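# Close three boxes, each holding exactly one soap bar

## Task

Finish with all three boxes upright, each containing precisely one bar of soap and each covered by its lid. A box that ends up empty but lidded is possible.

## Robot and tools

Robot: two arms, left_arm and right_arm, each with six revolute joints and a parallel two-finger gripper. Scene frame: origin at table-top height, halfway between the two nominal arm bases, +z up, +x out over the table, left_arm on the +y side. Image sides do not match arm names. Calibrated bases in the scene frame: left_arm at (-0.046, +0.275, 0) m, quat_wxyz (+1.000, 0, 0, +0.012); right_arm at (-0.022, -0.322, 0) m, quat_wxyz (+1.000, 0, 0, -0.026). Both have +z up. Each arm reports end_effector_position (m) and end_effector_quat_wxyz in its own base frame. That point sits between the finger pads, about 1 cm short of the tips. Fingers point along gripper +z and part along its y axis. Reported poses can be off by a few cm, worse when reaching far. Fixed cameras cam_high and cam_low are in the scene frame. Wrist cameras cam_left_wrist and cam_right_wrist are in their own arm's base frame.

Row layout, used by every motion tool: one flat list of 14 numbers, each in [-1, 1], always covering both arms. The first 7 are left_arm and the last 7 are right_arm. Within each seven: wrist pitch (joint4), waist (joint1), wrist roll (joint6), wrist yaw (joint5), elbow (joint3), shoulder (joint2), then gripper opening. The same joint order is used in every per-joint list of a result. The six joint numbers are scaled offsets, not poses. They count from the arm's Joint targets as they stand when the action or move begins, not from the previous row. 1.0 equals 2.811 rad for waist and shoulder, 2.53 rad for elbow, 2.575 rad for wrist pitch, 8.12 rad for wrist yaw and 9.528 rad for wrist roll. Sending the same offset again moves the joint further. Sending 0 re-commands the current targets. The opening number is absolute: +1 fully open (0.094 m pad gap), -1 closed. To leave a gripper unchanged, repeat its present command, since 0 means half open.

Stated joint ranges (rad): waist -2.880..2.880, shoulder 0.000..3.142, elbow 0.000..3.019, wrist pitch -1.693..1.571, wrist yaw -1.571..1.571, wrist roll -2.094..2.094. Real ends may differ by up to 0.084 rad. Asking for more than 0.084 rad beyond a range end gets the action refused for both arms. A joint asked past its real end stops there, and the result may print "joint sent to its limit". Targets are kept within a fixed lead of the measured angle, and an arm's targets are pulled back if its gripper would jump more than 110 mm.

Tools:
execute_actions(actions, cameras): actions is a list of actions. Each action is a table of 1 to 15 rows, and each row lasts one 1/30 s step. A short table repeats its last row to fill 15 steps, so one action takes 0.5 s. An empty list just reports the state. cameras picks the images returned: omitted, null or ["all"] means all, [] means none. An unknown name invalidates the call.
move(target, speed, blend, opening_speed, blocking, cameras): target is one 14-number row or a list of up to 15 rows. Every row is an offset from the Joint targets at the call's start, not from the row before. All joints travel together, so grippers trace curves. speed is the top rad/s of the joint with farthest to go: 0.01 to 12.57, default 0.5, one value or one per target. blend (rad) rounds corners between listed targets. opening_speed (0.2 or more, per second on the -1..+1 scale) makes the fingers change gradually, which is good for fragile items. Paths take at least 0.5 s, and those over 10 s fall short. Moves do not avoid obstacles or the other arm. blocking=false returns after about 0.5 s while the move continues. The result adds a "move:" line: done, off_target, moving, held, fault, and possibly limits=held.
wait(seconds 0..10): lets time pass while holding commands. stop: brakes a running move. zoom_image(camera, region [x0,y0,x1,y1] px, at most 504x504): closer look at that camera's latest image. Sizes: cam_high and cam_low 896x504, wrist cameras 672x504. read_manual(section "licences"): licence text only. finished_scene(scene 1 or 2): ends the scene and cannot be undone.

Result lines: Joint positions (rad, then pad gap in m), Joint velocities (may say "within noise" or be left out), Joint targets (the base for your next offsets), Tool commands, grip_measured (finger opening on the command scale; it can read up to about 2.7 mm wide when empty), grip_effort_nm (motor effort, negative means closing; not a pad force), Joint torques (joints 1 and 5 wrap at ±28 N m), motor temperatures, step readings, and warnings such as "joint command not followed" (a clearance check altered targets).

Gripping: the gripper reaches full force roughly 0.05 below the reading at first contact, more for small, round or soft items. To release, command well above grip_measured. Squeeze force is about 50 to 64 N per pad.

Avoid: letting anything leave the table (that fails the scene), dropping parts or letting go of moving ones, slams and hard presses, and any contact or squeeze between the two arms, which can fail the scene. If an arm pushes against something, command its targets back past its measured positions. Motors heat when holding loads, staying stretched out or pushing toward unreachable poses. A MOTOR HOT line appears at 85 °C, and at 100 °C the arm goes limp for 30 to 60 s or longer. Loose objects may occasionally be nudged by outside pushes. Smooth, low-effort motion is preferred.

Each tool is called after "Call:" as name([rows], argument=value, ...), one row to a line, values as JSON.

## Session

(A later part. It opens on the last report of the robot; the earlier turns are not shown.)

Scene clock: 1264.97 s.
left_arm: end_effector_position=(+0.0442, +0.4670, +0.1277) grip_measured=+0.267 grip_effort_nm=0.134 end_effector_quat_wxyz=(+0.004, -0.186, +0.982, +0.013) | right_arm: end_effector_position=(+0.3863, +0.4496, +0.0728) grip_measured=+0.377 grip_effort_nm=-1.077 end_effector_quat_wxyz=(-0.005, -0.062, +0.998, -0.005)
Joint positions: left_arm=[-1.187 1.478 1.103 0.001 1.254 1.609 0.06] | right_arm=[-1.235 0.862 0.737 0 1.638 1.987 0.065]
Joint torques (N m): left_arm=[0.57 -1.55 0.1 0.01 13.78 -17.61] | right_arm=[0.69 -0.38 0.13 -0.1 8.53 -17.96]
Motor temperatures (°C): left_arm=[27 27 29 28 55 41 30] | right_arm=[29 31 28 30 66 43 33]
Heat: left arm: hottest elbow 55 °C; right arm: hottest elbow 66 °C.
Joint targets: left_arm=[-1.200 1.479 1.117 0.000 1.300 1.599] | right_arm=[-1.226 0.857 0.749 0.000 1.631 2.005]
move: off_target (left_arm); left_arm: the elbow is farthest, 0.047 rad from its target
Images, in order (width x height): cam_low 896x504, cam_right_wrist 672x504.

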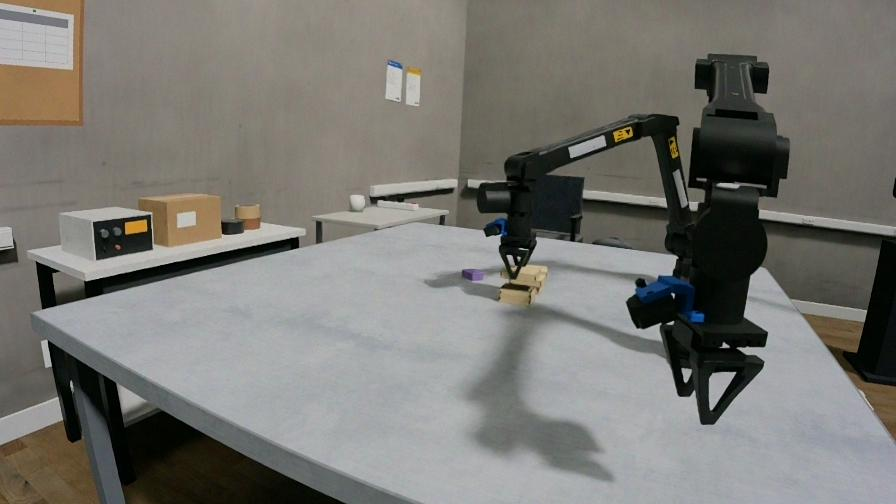

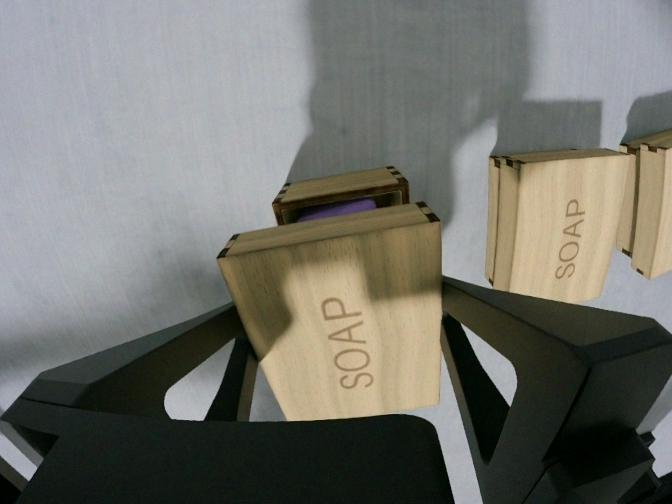

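Call:
move([
  [0,0,0,0,0,0,0.27,-0.0171,-0.005,0,0,0.0352,-0.016,0.25],
  [0,0,0,0,0,0,0.27,0.0155,-0.005,0,0,-0.0075,0.0076,0.25],
], speed=[0.2,0.15], cameras=["cam_right_wrist"])

Call:
zoom_image(camera="cam_right_wrist", region=[200, 150, 450, 250])

Scene clock: 1287.90 s.
left_arm: end_effector_position=(+0.0442, +0.4670, +0.1277) grip_measured=+0.267 grip_effort_nm=0.129 end_effector_quat_wxyz=(+0.004, -0.186, +0.982, +0.013) | right_arm: end_effector_position=(+0.3931, +0.4461, +0.0559) grip_measured=+0.377 grip_effort_nm=-1.077 end_effector_quat_wxyz=(-0.003, -0.056, +0.998, -0.003)
Joint positions: left_arm=[-1.187 1.478 1.103 0.001 1.254 1.609 0.06] | right_arm=[-1.195 0.849 0.737 0 1.62 2.006 0.065]
Joint torques (N m): left_arm=[0.57 -1.55 0.1 0 13.76 -17.61] | right_arm=[0.7 -0.56 0.13 -0.09 8.34 -17.73]
Motor temperatures (°C): left_arm=[27 27 29 28 54 41 30] | right_arm=[29 31 28 30 60 41 33]
Heat: left arm: hottest elbow 54 °C; right arm: hottest elbow 60 °C.
Joint targets: left_arm=[-1.200 1.479 1.117 0.000 1.300 1.599] | right_arm=[-1.186 0.843 0.749 0.000 1.612 2.027]
move: off_target (left_arm); left_arm: the elbow is farthest, 0.046 rad from its target

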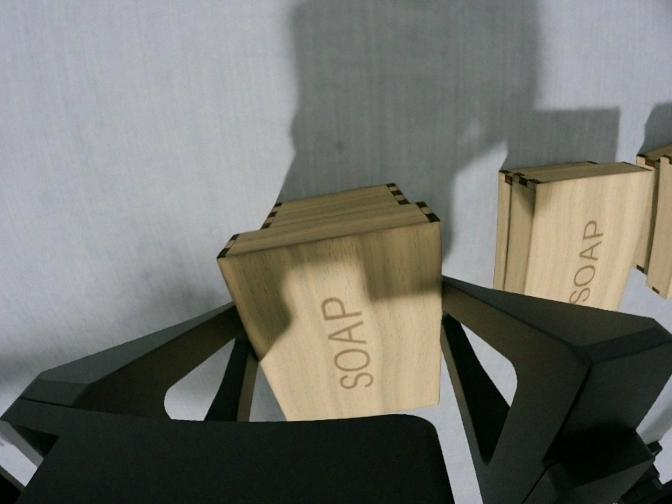

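Scaled by 2.016 (camera's finer frame: 960x720).

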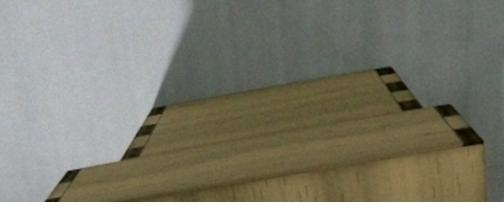

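Call:
move([
  [0,0,0,0,0,0,0.27,-0.0233,-0.0009,0,0,0.0316,-0.0213,0.25],
  [0,0,0,0,0,0,0.27,0,-0.0009,0,0,0,0,0.25],
  [0,0,0,0,0,0,0.27,0.0125,-0.0009,0,0,-0.006,0.0062,0.25],
], speed=[0.2,0.15,0.1])

Call:
zoom_image(camera="cam_low", region=[480, 240, 580, 320])

Scene clock: 1353.83 s.
left_arm: end_effector_position=(+0.0442, +0.4670, +0.1277) grip_measured=+0.267 grip_effort_nm=0.129 end_effector_quat_wxyz=(+0.004, -0.186, +0.982, +0.013) | right_arm: end_effector_position=(+0.3948, +0.4470, +0.0459) grip_measured=+0.377 grip_effort_nm=-1.072 end_effector_quat_wxyz=(-0.001, -0.055, +0.998, -0.001)
Joint positions: left_arm=[-1.187 1.478 1.103 0.001 1.254 1.609 0.06] | right_arm=[-1.166 0.848 0.737 0 1.609 2.016 0.065]
Joint torques (N m): left_arm=[0.57 -1.49 0.1 0 13.76 -17.61] | right_arm=[0.99 -0.44 0.09 -0.09 7.9 -17.55]
Motor temperatures (°C): left_arm=[27 27 29 28 56 42 30] | right_arm=[29 31 28 30 54 40 33]
Heat: left arm: hottest elbow 56 °C; right arm: hottest elbow 54 °C.
Joint targets: left_arm=[-1.200 1.479 1.117 0.000 1.300 1.599] | right_arm=[-1.154 0.841 0.749 0.000 1.597 2.044]
move: off_target (left_arm); left_arm: the elbow is farthest, 0.046 rad from its target

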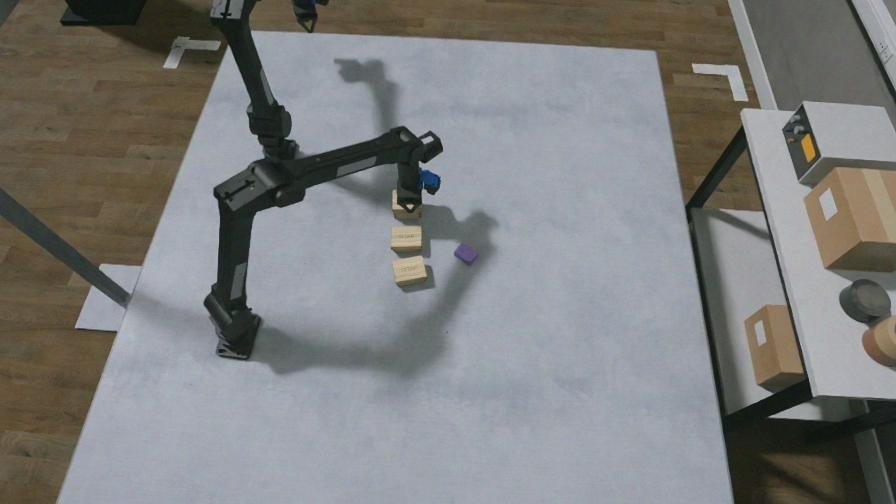

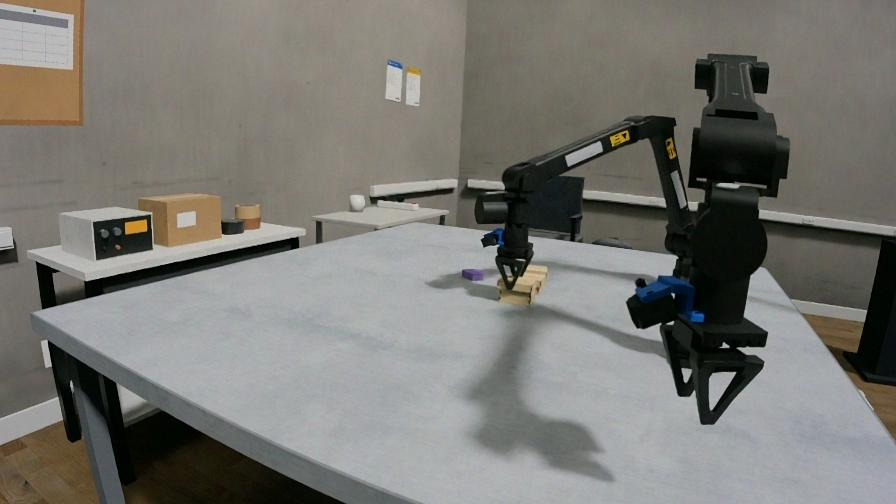

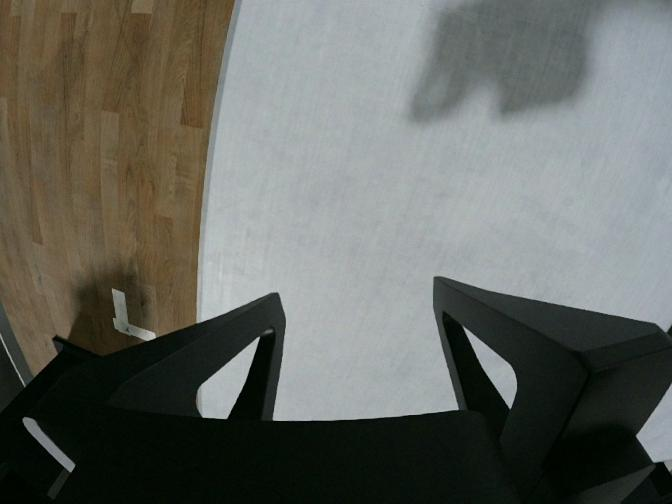

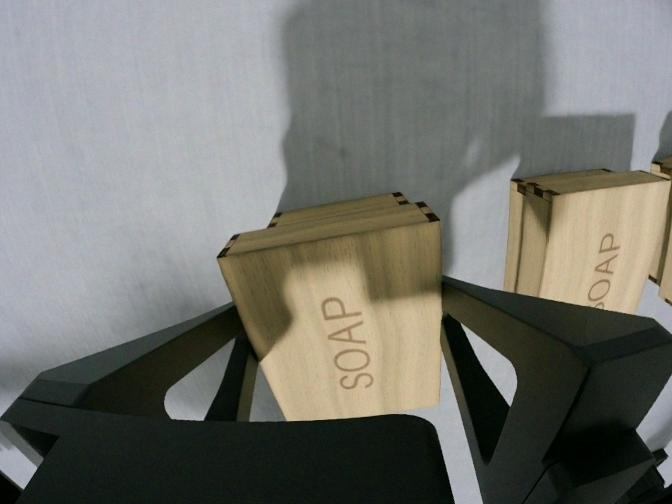

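Scaled by 5.040 (camera's finer frame: 1280x720).

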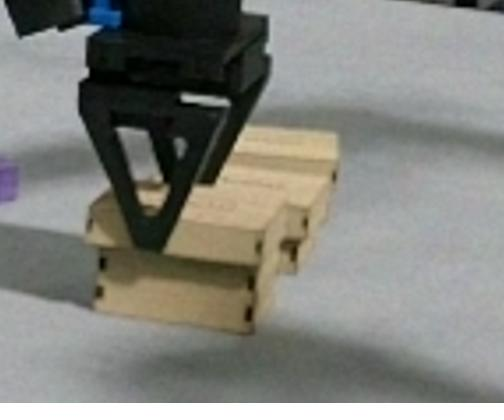

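Call:
zoom_image(camera="cam_right_wrist", region=[200, 160, 470, 430])

Scaled by 1.867 (camera's finer frame: 960x720).

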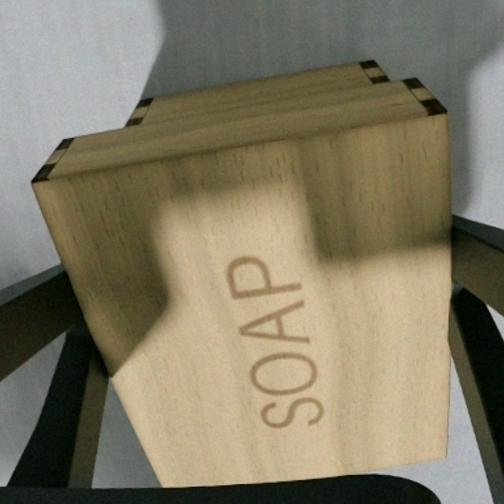

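Call:
move([
  [0,0,0,0,0,0,0.27,-0.0358,-0.0017,0,0,0.0376,-0.0275,0.25],
  [0,0,0,0,0,0,0.27,-0.0125,-0.0017,0,0,0.006,-0.0062,0.25],
  [0,0,0,0,0,0,0.27,-0.002,-0.0017,0,0,0,0,0.25],
], speed=[0.2,0.15,0.1])

Call:
zoom_image(camera="cam_right_wrist", region=[200, 160, 470, 430])

Call:
zoom_image(camera="cam_low", region=[480, 240, 580, 320])

Scene clock: 1381.17 s.
left_arm: end_effector_position=(+0.0442, +0.4670, +0.1277) grip_measured=+0.267 grip_effort_nm=0.134 end_effector_quat_wxyz=(+0.004, -0.186, +0.982, +0.013) | right_arm: end_effector_position=(+0.3964, +0.4443, +0.0457) grip_measured=+0.377 grip_effort_nm=-1.077 end_effector_quat_wxyz=(-0.002, -0.053, +0.999, -0.002)
Joint positions: left_arm=[-1.187 1.478 1.103 0.001 1.254 1.609 0.06] | right_arm=[-1.17 0.843 0.737 0 1.609 2.016 0.065]
Joint torques (N m): left_arm=[0.58 -1.49 0.1 0.01 13.76 -17.67] | right_arm=[0.81 -0.85 0.12 -0.1 7.97 -17.32]
Motor temperatures (°C): left_arm=[27 27 29 28 57 42 29] | right_arm=[29 31 28 30 54 38 33]
Heat: left arm: hottest elbow 57 °C; right arm: hottest elbow 54 °C.
Joint targets: left_arm=[-1.200 1.479 1.117 0.000 1.300 1.599] | right_arm=[-1.159 0.836 0.749 0.000 1.597 2.044]
move: off_target (left_arm); left_arm: the elbow is farthest, 0.046 rad from its target

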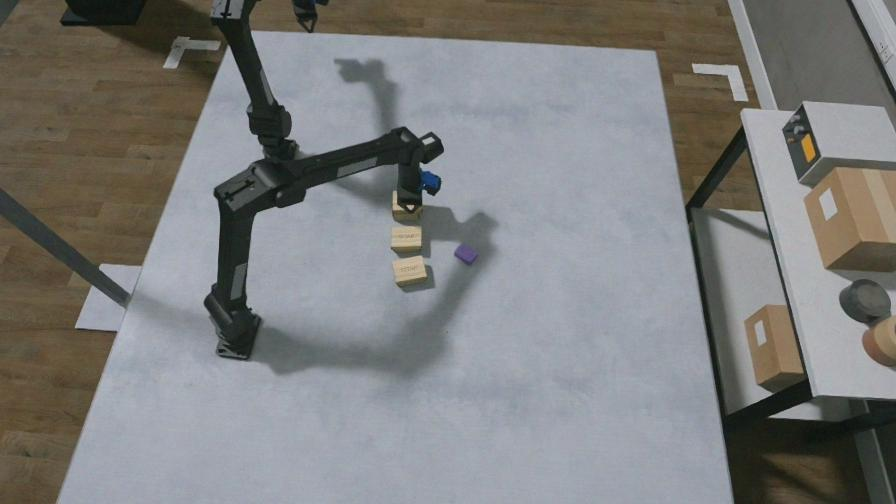

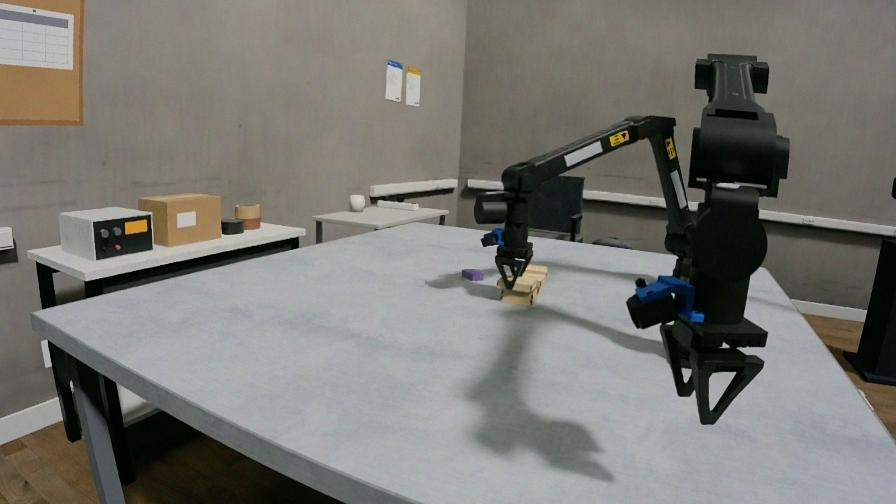

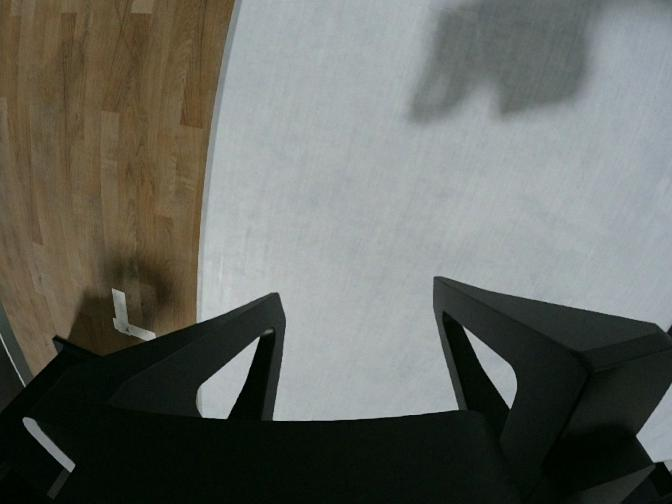

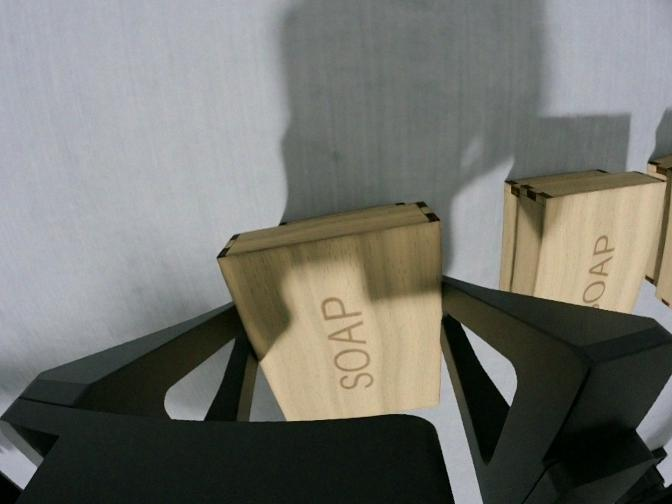

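Scaled by 1.867 (camera's finer frame: 960x720).

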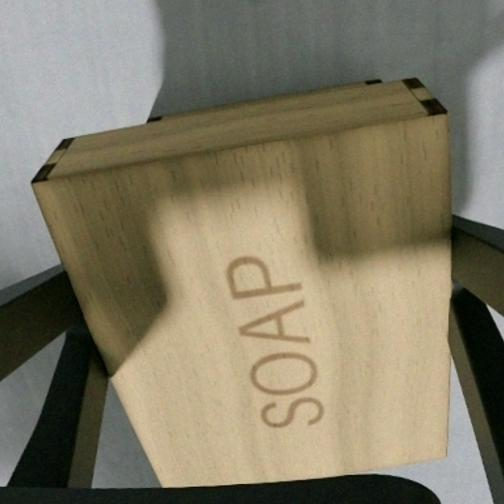

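Scaled by 5.040 (camera's finer frame: 1280x720).

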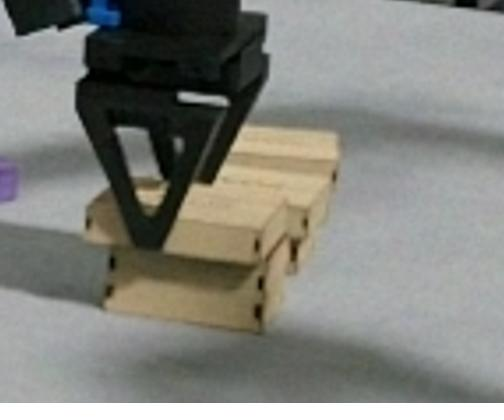

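Call:
move([
  [0,0,0,0,0,0,0.27,0,0,0,0,0.024,0,0.25],
  [0,0,0,0,0,0,0.27,-0.034,-0.002,0,0,0.0376,-0.0275,0.25],
  [0,0,0,0,0,0,0.27,-0.0145,-0.002,0,0,0.006,-0.0062,0.25],
], speed=[0.15,0.15,0.1])

Call:
zoom_image(camera="cam_right_wrist", region=[200, 160, 470, 430])

Call:
zoom_image(camera="cam_low", region=[480, 240, 580, 320])

Scene clock: 1402.30 s.
left_arm: end_effector_position=(+0.0442, +0.4670, +0.1277) grip_measured=+0.267 grip_effort_nm=0.129 end_effector_quat_wxyz=(+0.004, -0.186, +0.982, +0.013) | right_arm: end_effector_position=(+0.3972, +0.4400, +0.0583) grip_measured=+0.377 grip_effort_nm=-1.077 end_effector_quat_wxyz=(-0.005, -0.050, +0.999, -0.005)
Joint positions: left_arm=[-1.187 1.478 1.103 0.001 1.254 1.609 0.06] | right_arm=[-1.205 0.837 0.737 0 1.621 2.002 0.065]
Joint torques (N m): left_arm=[0.57 -1.49 0.1 0.01 13.76 -17.61] | right_arm=[0.53 -0.67 0.13 -0.09 8.28 -17.55]
Motor temperatures (°C): left_arm=[27 27 29 28 57 42 29] | right_arm=[29 31 28 30 53 38 33]
Heat: left arm: hottest elbow 57 °C; right arm: hottest elbow 53 °C.
Joint targets: left_arm=[-1.200 1.479 1.117 0.000 1.300 1.599] | right_arm=[-1.196 0.830 0.749 0.000 1.612 2.026]
move: off_target (left_arm); left_arm: the elbow is farthest, 0.046 rad from its target

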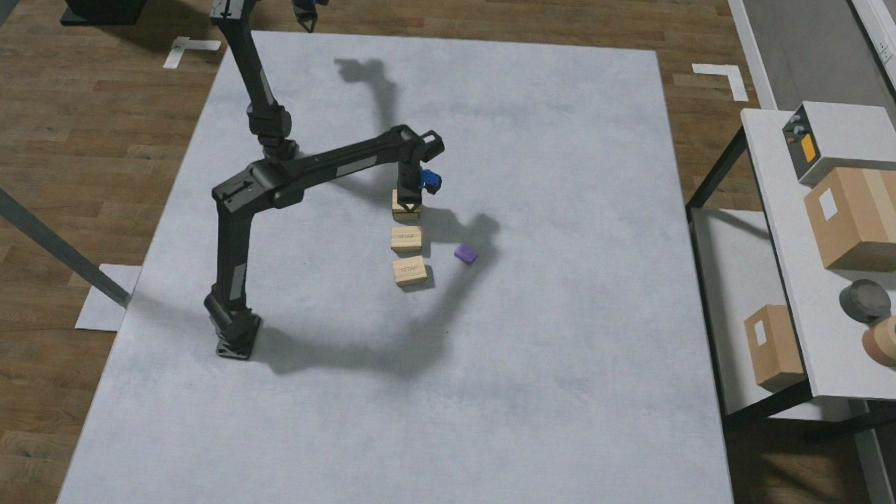

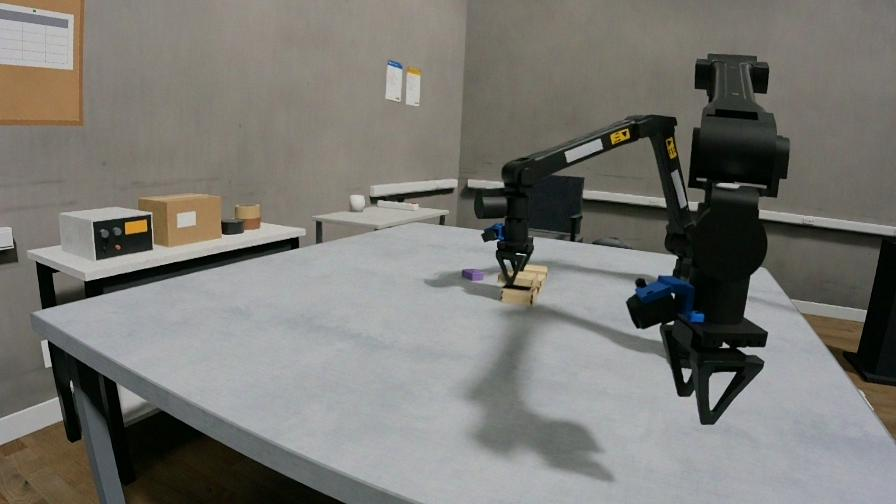

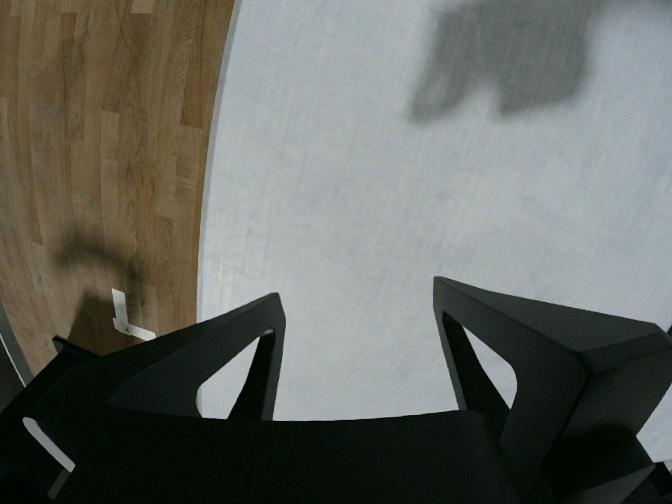

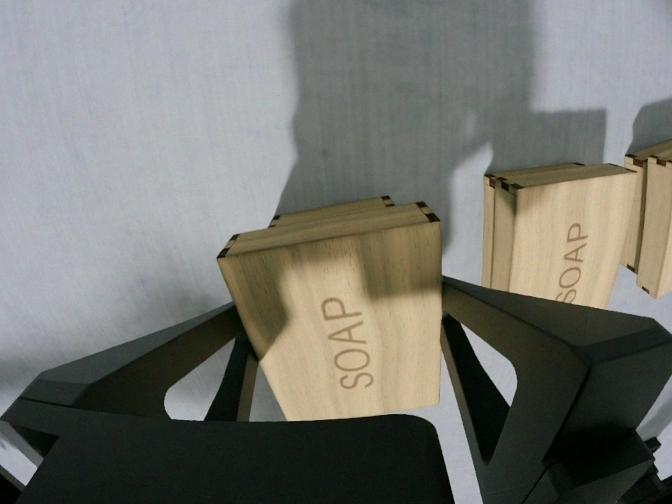

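Scaled by 1.867 (camera's finer frame: 960x720).

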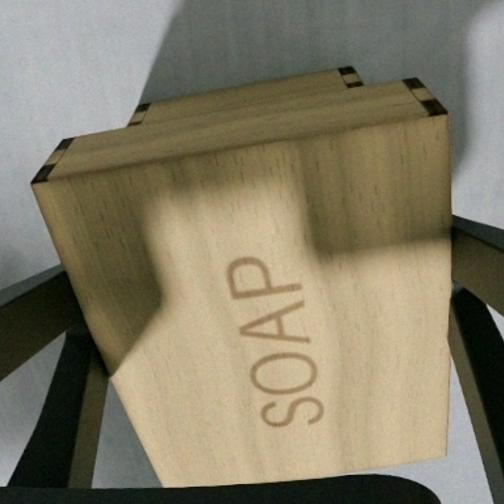

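Scaled by 5.040 (camera's finer frame: 1280x720).

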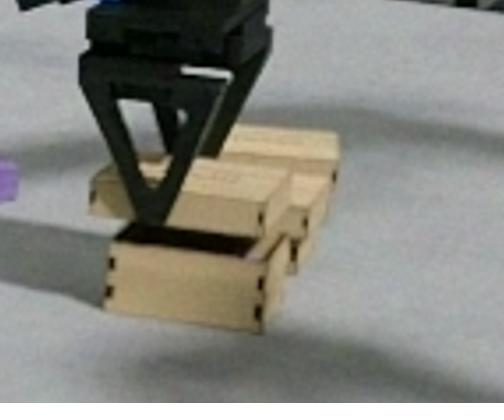

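Call:
move([
  [0,0,0,0,0,0,0.27,-0.015,0.0091,0.00105,0,0.015,-0.0181,0.25],
  [0,0,0,0,0,0,0.27,0.0093,0.0091,0.00105,0,-0.0099,-0.0036,0.25],
], speed=[0.15,0.1], cameras=["cam_right_wrist"])

Call:
zoom_image(camera="cam_right_wrist", region=[200, 160, 470, 430])

Scene clock: 1439.60 s.
left_arm: end_effector_position=(+0.0442, +0.4670, +0.1277) grip_measured=+0.267 grip_effort_nm=0.129 end_effector_quat_wxyz=(+0.004, -0.186, +0.982, +0.013) | right_arm: end_effector_position=(+0.3889, +0.4426, +0.0501) grip_measured=+0.377 grip_effort_nm=-1.072 end_effector_quat_wxyz=(-0.005, -0.052, +0.999, -0.005)
Joint positions: left_arm=[-1.187 1.478 1.103 0.001 1.254 1.609 0.06] | right_arm=[-1.181 0.851 0.746 0 1.597 2.001 0.065]
Joint torques (N m): left_arm=[0.58 -1.55 0.1 0.01 13.78 -17.61] | right_arm=[0.79 0.44 0.13 -0.09 8.12 -18.37]
Motor temperatures (°C): left_arm=[27 27 29 28 58 42 29] | right_arm=[29 31 28 30 54 38 33]
Heat: left arm: hottest elbow 58 °C; right arm: hottest elbow 54 °C.
Joint targets: left_arm=[-1.200 1.479 1.117 0.000 1.300 1.599] | right_arm=[-1.172 0.856 0.759 0.000 1.587 2.016]
move: off_target (left_arm); left_arm: the elbow is farthest, 0.046 rad from its target

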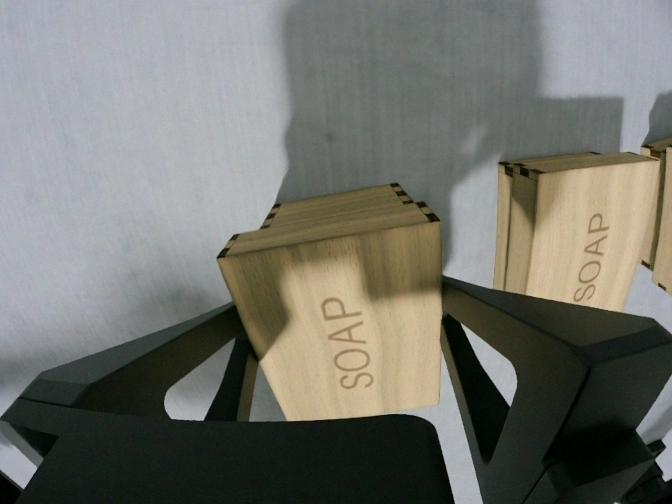

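Scaled by 1.867 (camera's finer frame: 960x720).

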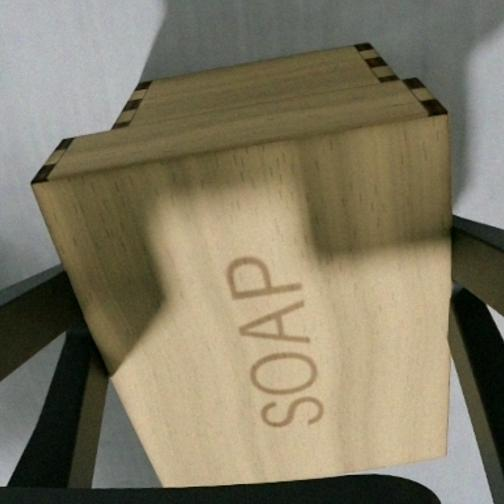

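Call:
move([
  [0,0,0,0,0,0,0.27,0,-0.0055,0,0,0,0,0.25],
  [0,0,0,0,0,0,0.27,0.0113,-0.0055,0,0,-0.006,0.0045,0.25],
], speed=[0.1,0.08], cameras=["cam_right_wrist","cam_low"])

Call:
zoom_image(camera="cam_right_wrist", region=[200, 160, 470, 430])

Call:
zoom_image(camera="cam_low", region=[480, 240, 580, 320])

Scene clock: 1461.17 s.
left_arm: end_effector_position=(+0.0442, +0.4670, +0.1277) grip_measured=+0.267 grip_effort_nm=0.129 end_effector_quat_wxyz=(+0.004, -0.186, +0.982, +0.013) | right_arm: end_effector_position=(+0.3910, +0.4423, +0.0462) grip_measured=+0.377 grip_effort_nm=-1.072 end_effector_quat_wxyz=(-0.001, -0.051, +0.999, -0.001)
Joint positions: left_arm=[-1.187 1.478 1.103 0.001 1.254 1.609 0.06] | right_arm=[-1.158 0.848 0.746 0 1.586 2.001 0.065]
Joint torques (N m): left_arm=[0.57 -1.44 0.1 0 13.78 -17.67] | right_arm=[0.92 -0.62 0.12 -0.1 7.77 -16.91]
Motor temperatures (°C): left_arm=[27 27 29 28 58 42 29] | right_arm=[29 31 28 30 53 38 33]
Heat: left arm: hottest elbow 58 °C; right arm: hottest elbow 53 °C.
Joint targets: left_arm=[-1.200 1.479 1.117 0.000 1.300 1.599] | right_arm=[-1.143 0.841 0.759 0.000 1.572 2.029]
move: off_target (left_arm); left_arm: the elbow is farthest, 0.046 rad from its target
Images, in order (width x height): cam_low 896x504, cam_right_wrist 672x504.

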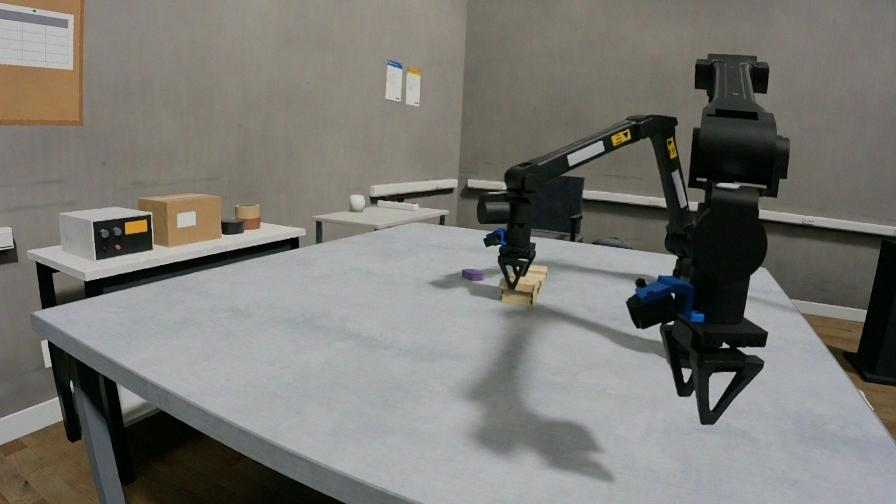

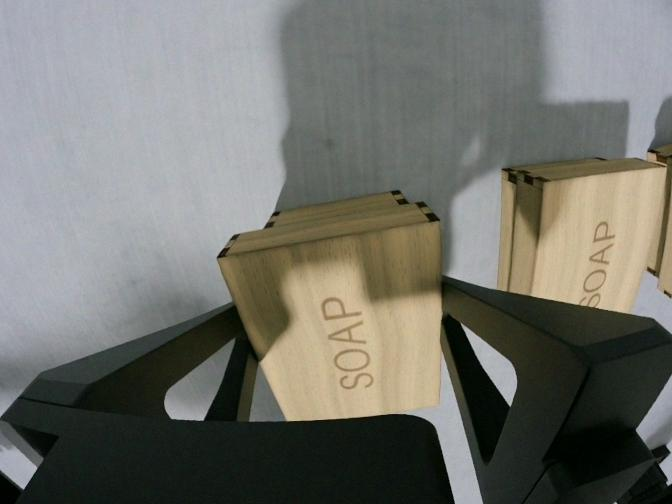

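Scaled by 1.867 (camera's finer frame: 960x720).

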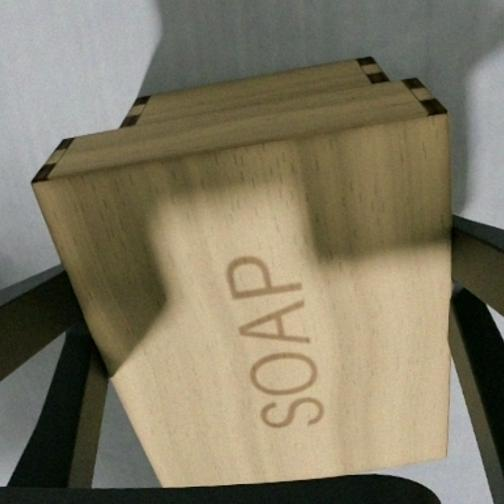

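Scaled by 5.040 (camera's finer frame: 1280x720).

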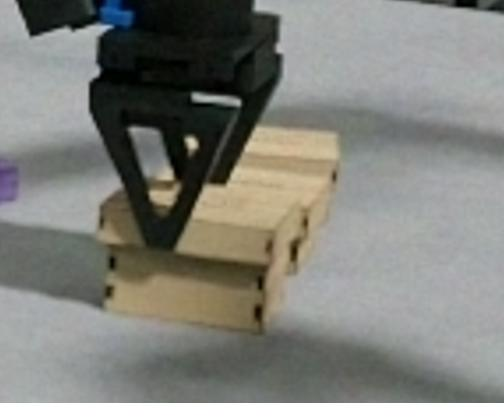

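Call:
move([
  [0,0,0,0,0,0,0.27,0,0,0,0,0,-0.003,0.25],
  [0,0,0,0,0,0,0.27,0,-0.0025,0,0,0,-0.003,0.25],
  [0,0,0,0,0,0,0.27,-0.004,-0.0025,0,0,0,-0.003,0.25],
], speed=[0.04,0.04,0.03], cameras=["cam_right_wrist","cam_low"])

Call:
zoom_image(camera="cam_right_wrist", region=[200, 160, 470, 430])

Call:
zoom_image(camera="cam_low", region=[480, 240, 580, 320])

Scene clock: 1481.47 s.
left_arm: end_effector_position=(+0.0442, +0.4670, +0.1277) grip_measured=+0.267 grip_effort_nm=0.129 end_effector_quat_wxyz=(+0.004, -0.186, +0.982, +0.013) | right_arm: end_effector_position=(+0.3926, +0.4411, +0.0462) grip_measured=+0.377 grip_effort_nm=-1.077 end_effector_quat_wxyz=(-0.001, -0.047, +0.999, -0.001)
Joint positions: left_arm=[-1.187 1.478 1.103 0.001 1.254 1.609 0.06] | right_arm=[-1.158 0.844 0.749 -0.001 1.586 2.001 0.065]
Joint torques (N m): left_arm=[0.58 -1.55 0.1 0 13.78 -17.61] | right_arm=[0.53 -1.03 0.11 -0.08 7.76 -17.85]
Motor temperatures (°C): left_arm=[27 27 29 28 58 42 29] | right_arm=[29 31 28 30 53 38 33]
Heat: left arm: hottest elbow 58 °C; right arm: hottest elbow 53 °C.
Joint targets: left_arm=[-1.200 1.479 1.117 0.000 1.300 1.599] | right_arm=[-1.153 0.833 0.759 0.000 1.572 2.021]
move: off_target (left_arm); left_arm: the elbow is farthest, 0.046 rad from its target
Images, in order (width x height): cam_low 896x504, cam_right_wrist 672x504.

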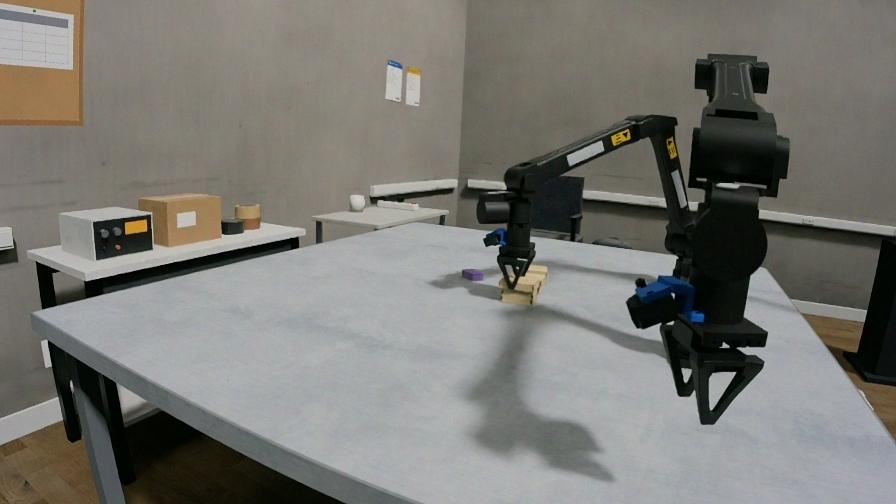

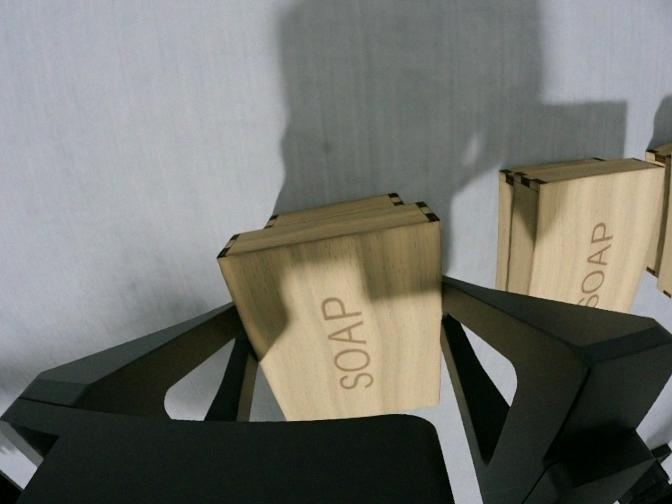

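Scaled by 1.867 (camera's finer frame: 960x720).

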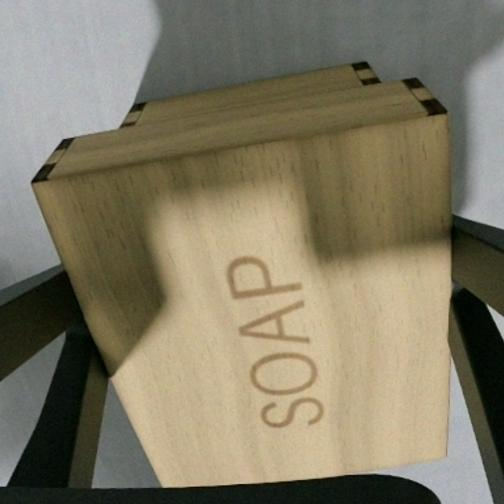

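Scaled by 5.040 (camera's finer frame: 1280x720).

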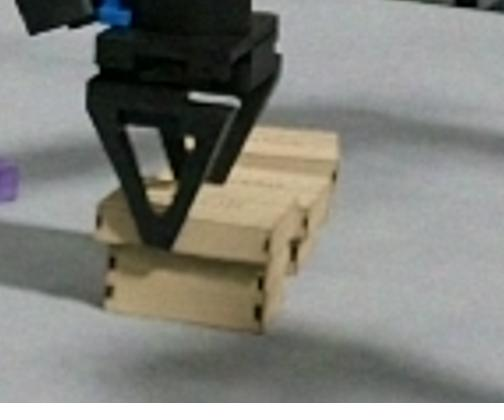

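Call:
move([
  [0,0,0,0,0,0,0.27,-0.005,0.0003,0.0005,0,0,0,0.25],
  [0,0,0,0,0,0,0.27,-0.0085,0.0003,0.0005,0,0,0,0.25],
], speed=[0.04,0.03], cameras=["cam_right_wrist","cam_low"])

Call:
zoom_image(camera="cam_right_wrist", region=[200, 160, 470, 430])

Call:
zoom_image(camera="cam_low", region=[480, 240, 580, 320])

Scene clock: 1503.33 s.
left_arm: end_effector_position=(+0.0442, +0.4670, +0.1277) grip_measured=+0.267 grip_effort_nm=0.125 end_effector_quat_wxyz=(+0.004, -0.186, +0.982, +0.013) | right_arm: end_effector_position=(+0.3922, +0.4383, +0.0462) grip_measured=+0.378 grip_effort_nm=-1.077 end_effector_quat_wxyz=(-0.004, -0.045, +0.999, -0.004)
Joint positions: left_arm=[-1.187 1.478 1.103 0.001 1.254 1.609 0.06] | right_arm=[-1.167 0.841 0.752 -0.001 1.586 2.001 0.065]
Joint torques (N m): left_arm=[0.55 -1.49 0.1 0.01 13.78 -17.61] | right_arm=[0.08 -0.67 0.13 -0.08 7.72 -17.85]
Motor temperatures (°C): left_arm=[27 27 29 28 58 42 29] | right_arm=[29 31 28 30 52 38 33]
Heat: left arm: hottest elbow 58 °C; right arm: hottest elbow 52 °C.
Joint targets: left_arm=[-1.200 1.479 1.117 0.000 1.300 1.599] | right_arm=[-1.175 0.834 0.764 0.000 1.572 2.021]
move: off_target (left_arm); left_arm: the elbow is farthest, 0.046 rad from its target
Images, in order (width x height): cam_low 896x504, cam_right_wrist 672x504.

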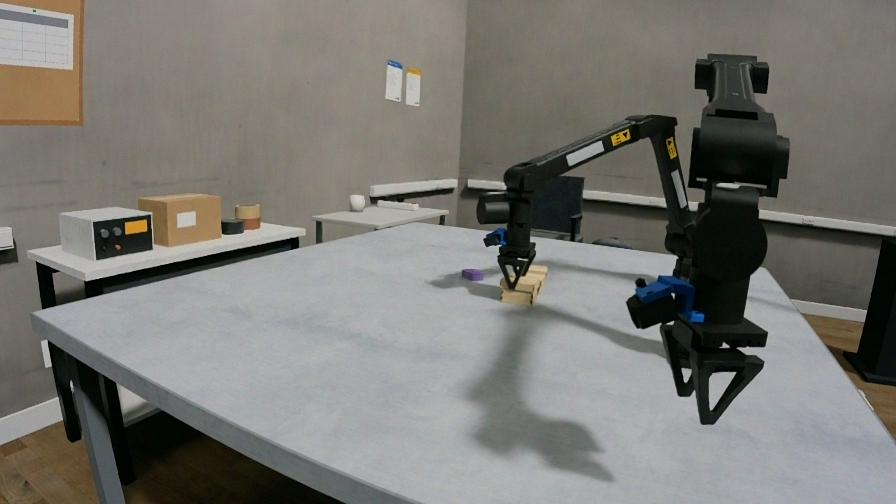

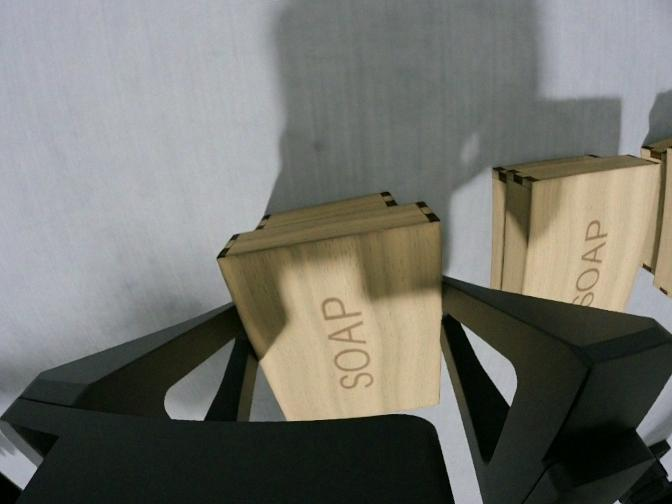

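Scaled by 1.867 (camera's finer frame: 960x720).

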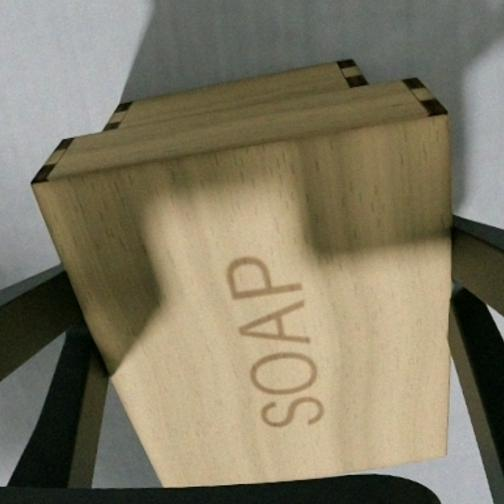

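Scaled by 5.040 (camera's finer frame: 1280x720).

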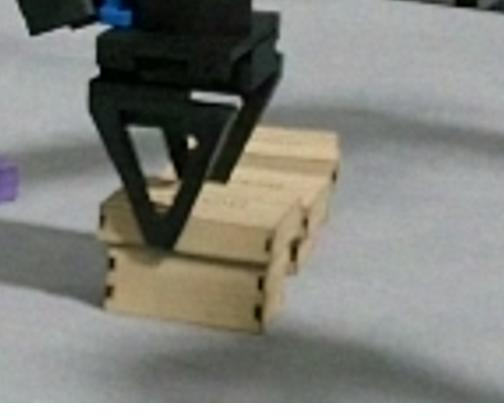

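Call:
move([
  [0,0,0,0,0,0,0.27,0,0.0071,0.0006,0,0,0,0.25],
], speed=[0.04], cameras=["cam_right_wrist","cam_low"])

Call:
zoom_image(camera="cam_right_wrist", region=[200, 160, 470, 430])

Call:
zoom_image(camera="cam_low", region=[480, 240, 580, 320])

Scene clock: 1521.10 s.
left_arm: end_effector_position=(+0.0442, +0.4670, +0.1277) grip_measured=+0.267 grip_effort_nm=0.125 end_effector_quat_wxyz=(+0.004, -0.186, +0.982, +0.013) | right_arm: end_effector_position=(+0.3898, +0.4403, +0.0462) grip_measured=+0.378 grip_effort_nm=-1.082 end_effector_quat_wxyz=(-0.005, -0.045, +0.999, -0.004)
Joint positions: left_arm=[-1.187 1.478 1.103 0.001 1.254 1.609 0.06] | right_arm=[-1.168 0.847 0.756 -0.001 1.586 2.001 0.065]
Joint torques (N m): left_arm=[0.57 -1.55 0.1 0 13.78 -17.61] | right_arm=[0.06 0.15 0.16 -0.08 7.73 -17.85]
Motor temperatures (°C): left_arm=[27 27 29 28 58 42 29] | right_arm=[29 31 28 30 52 38 33]
Heat: left arm: hottest elbow 58 °C; right arm: hottest elbow 52 °C.
Joint targets: left_arm=[-1.200 1.479 1.117 0.000 1.300 1.599] | right_arm=[-1.176 0.854 0.769 0.000 1.572 2.021]
move: off_target (left_arm); left_arm: the elbow is farthest, 0.046 rad from its target
Images, in order (width x height): cam_low 896x504, cam_right_wrist 672x504.

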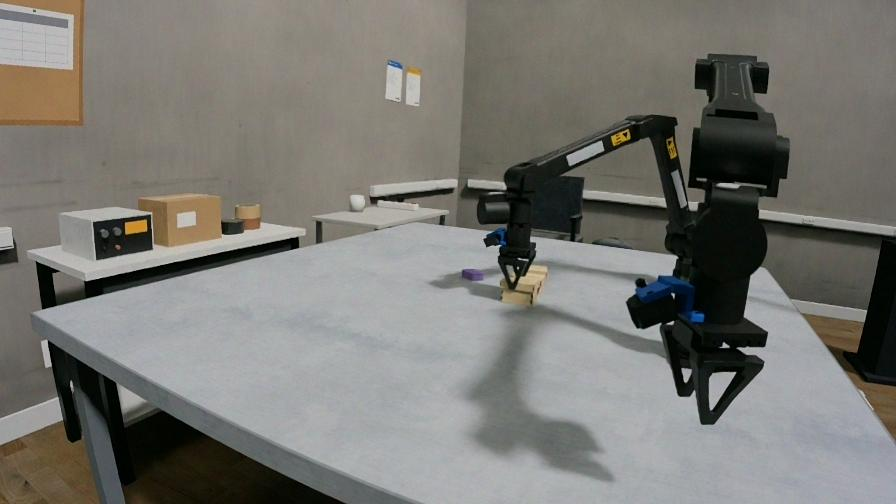

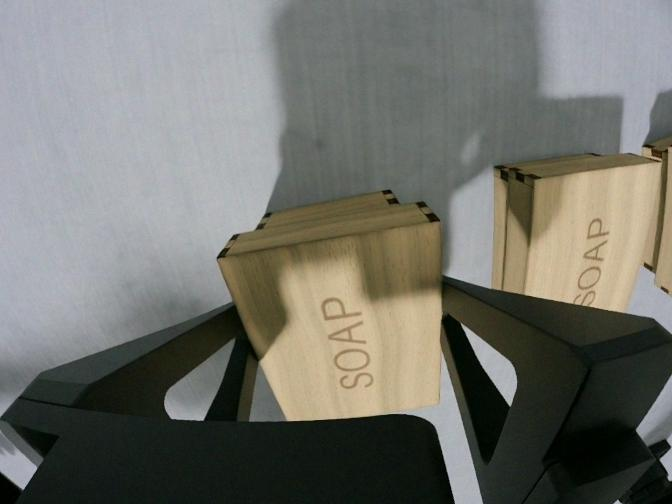

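Scaled by 1.867 (camera's finer frame: 960x720).

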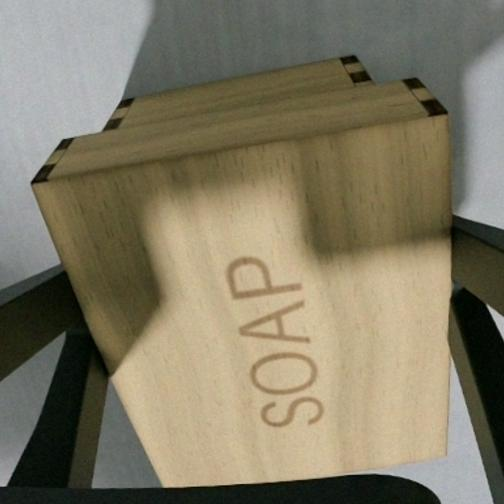

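Scaled by 5.040 (camera's finer frame: 1280x720).

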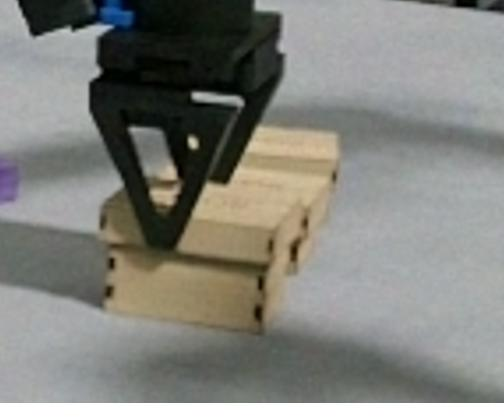

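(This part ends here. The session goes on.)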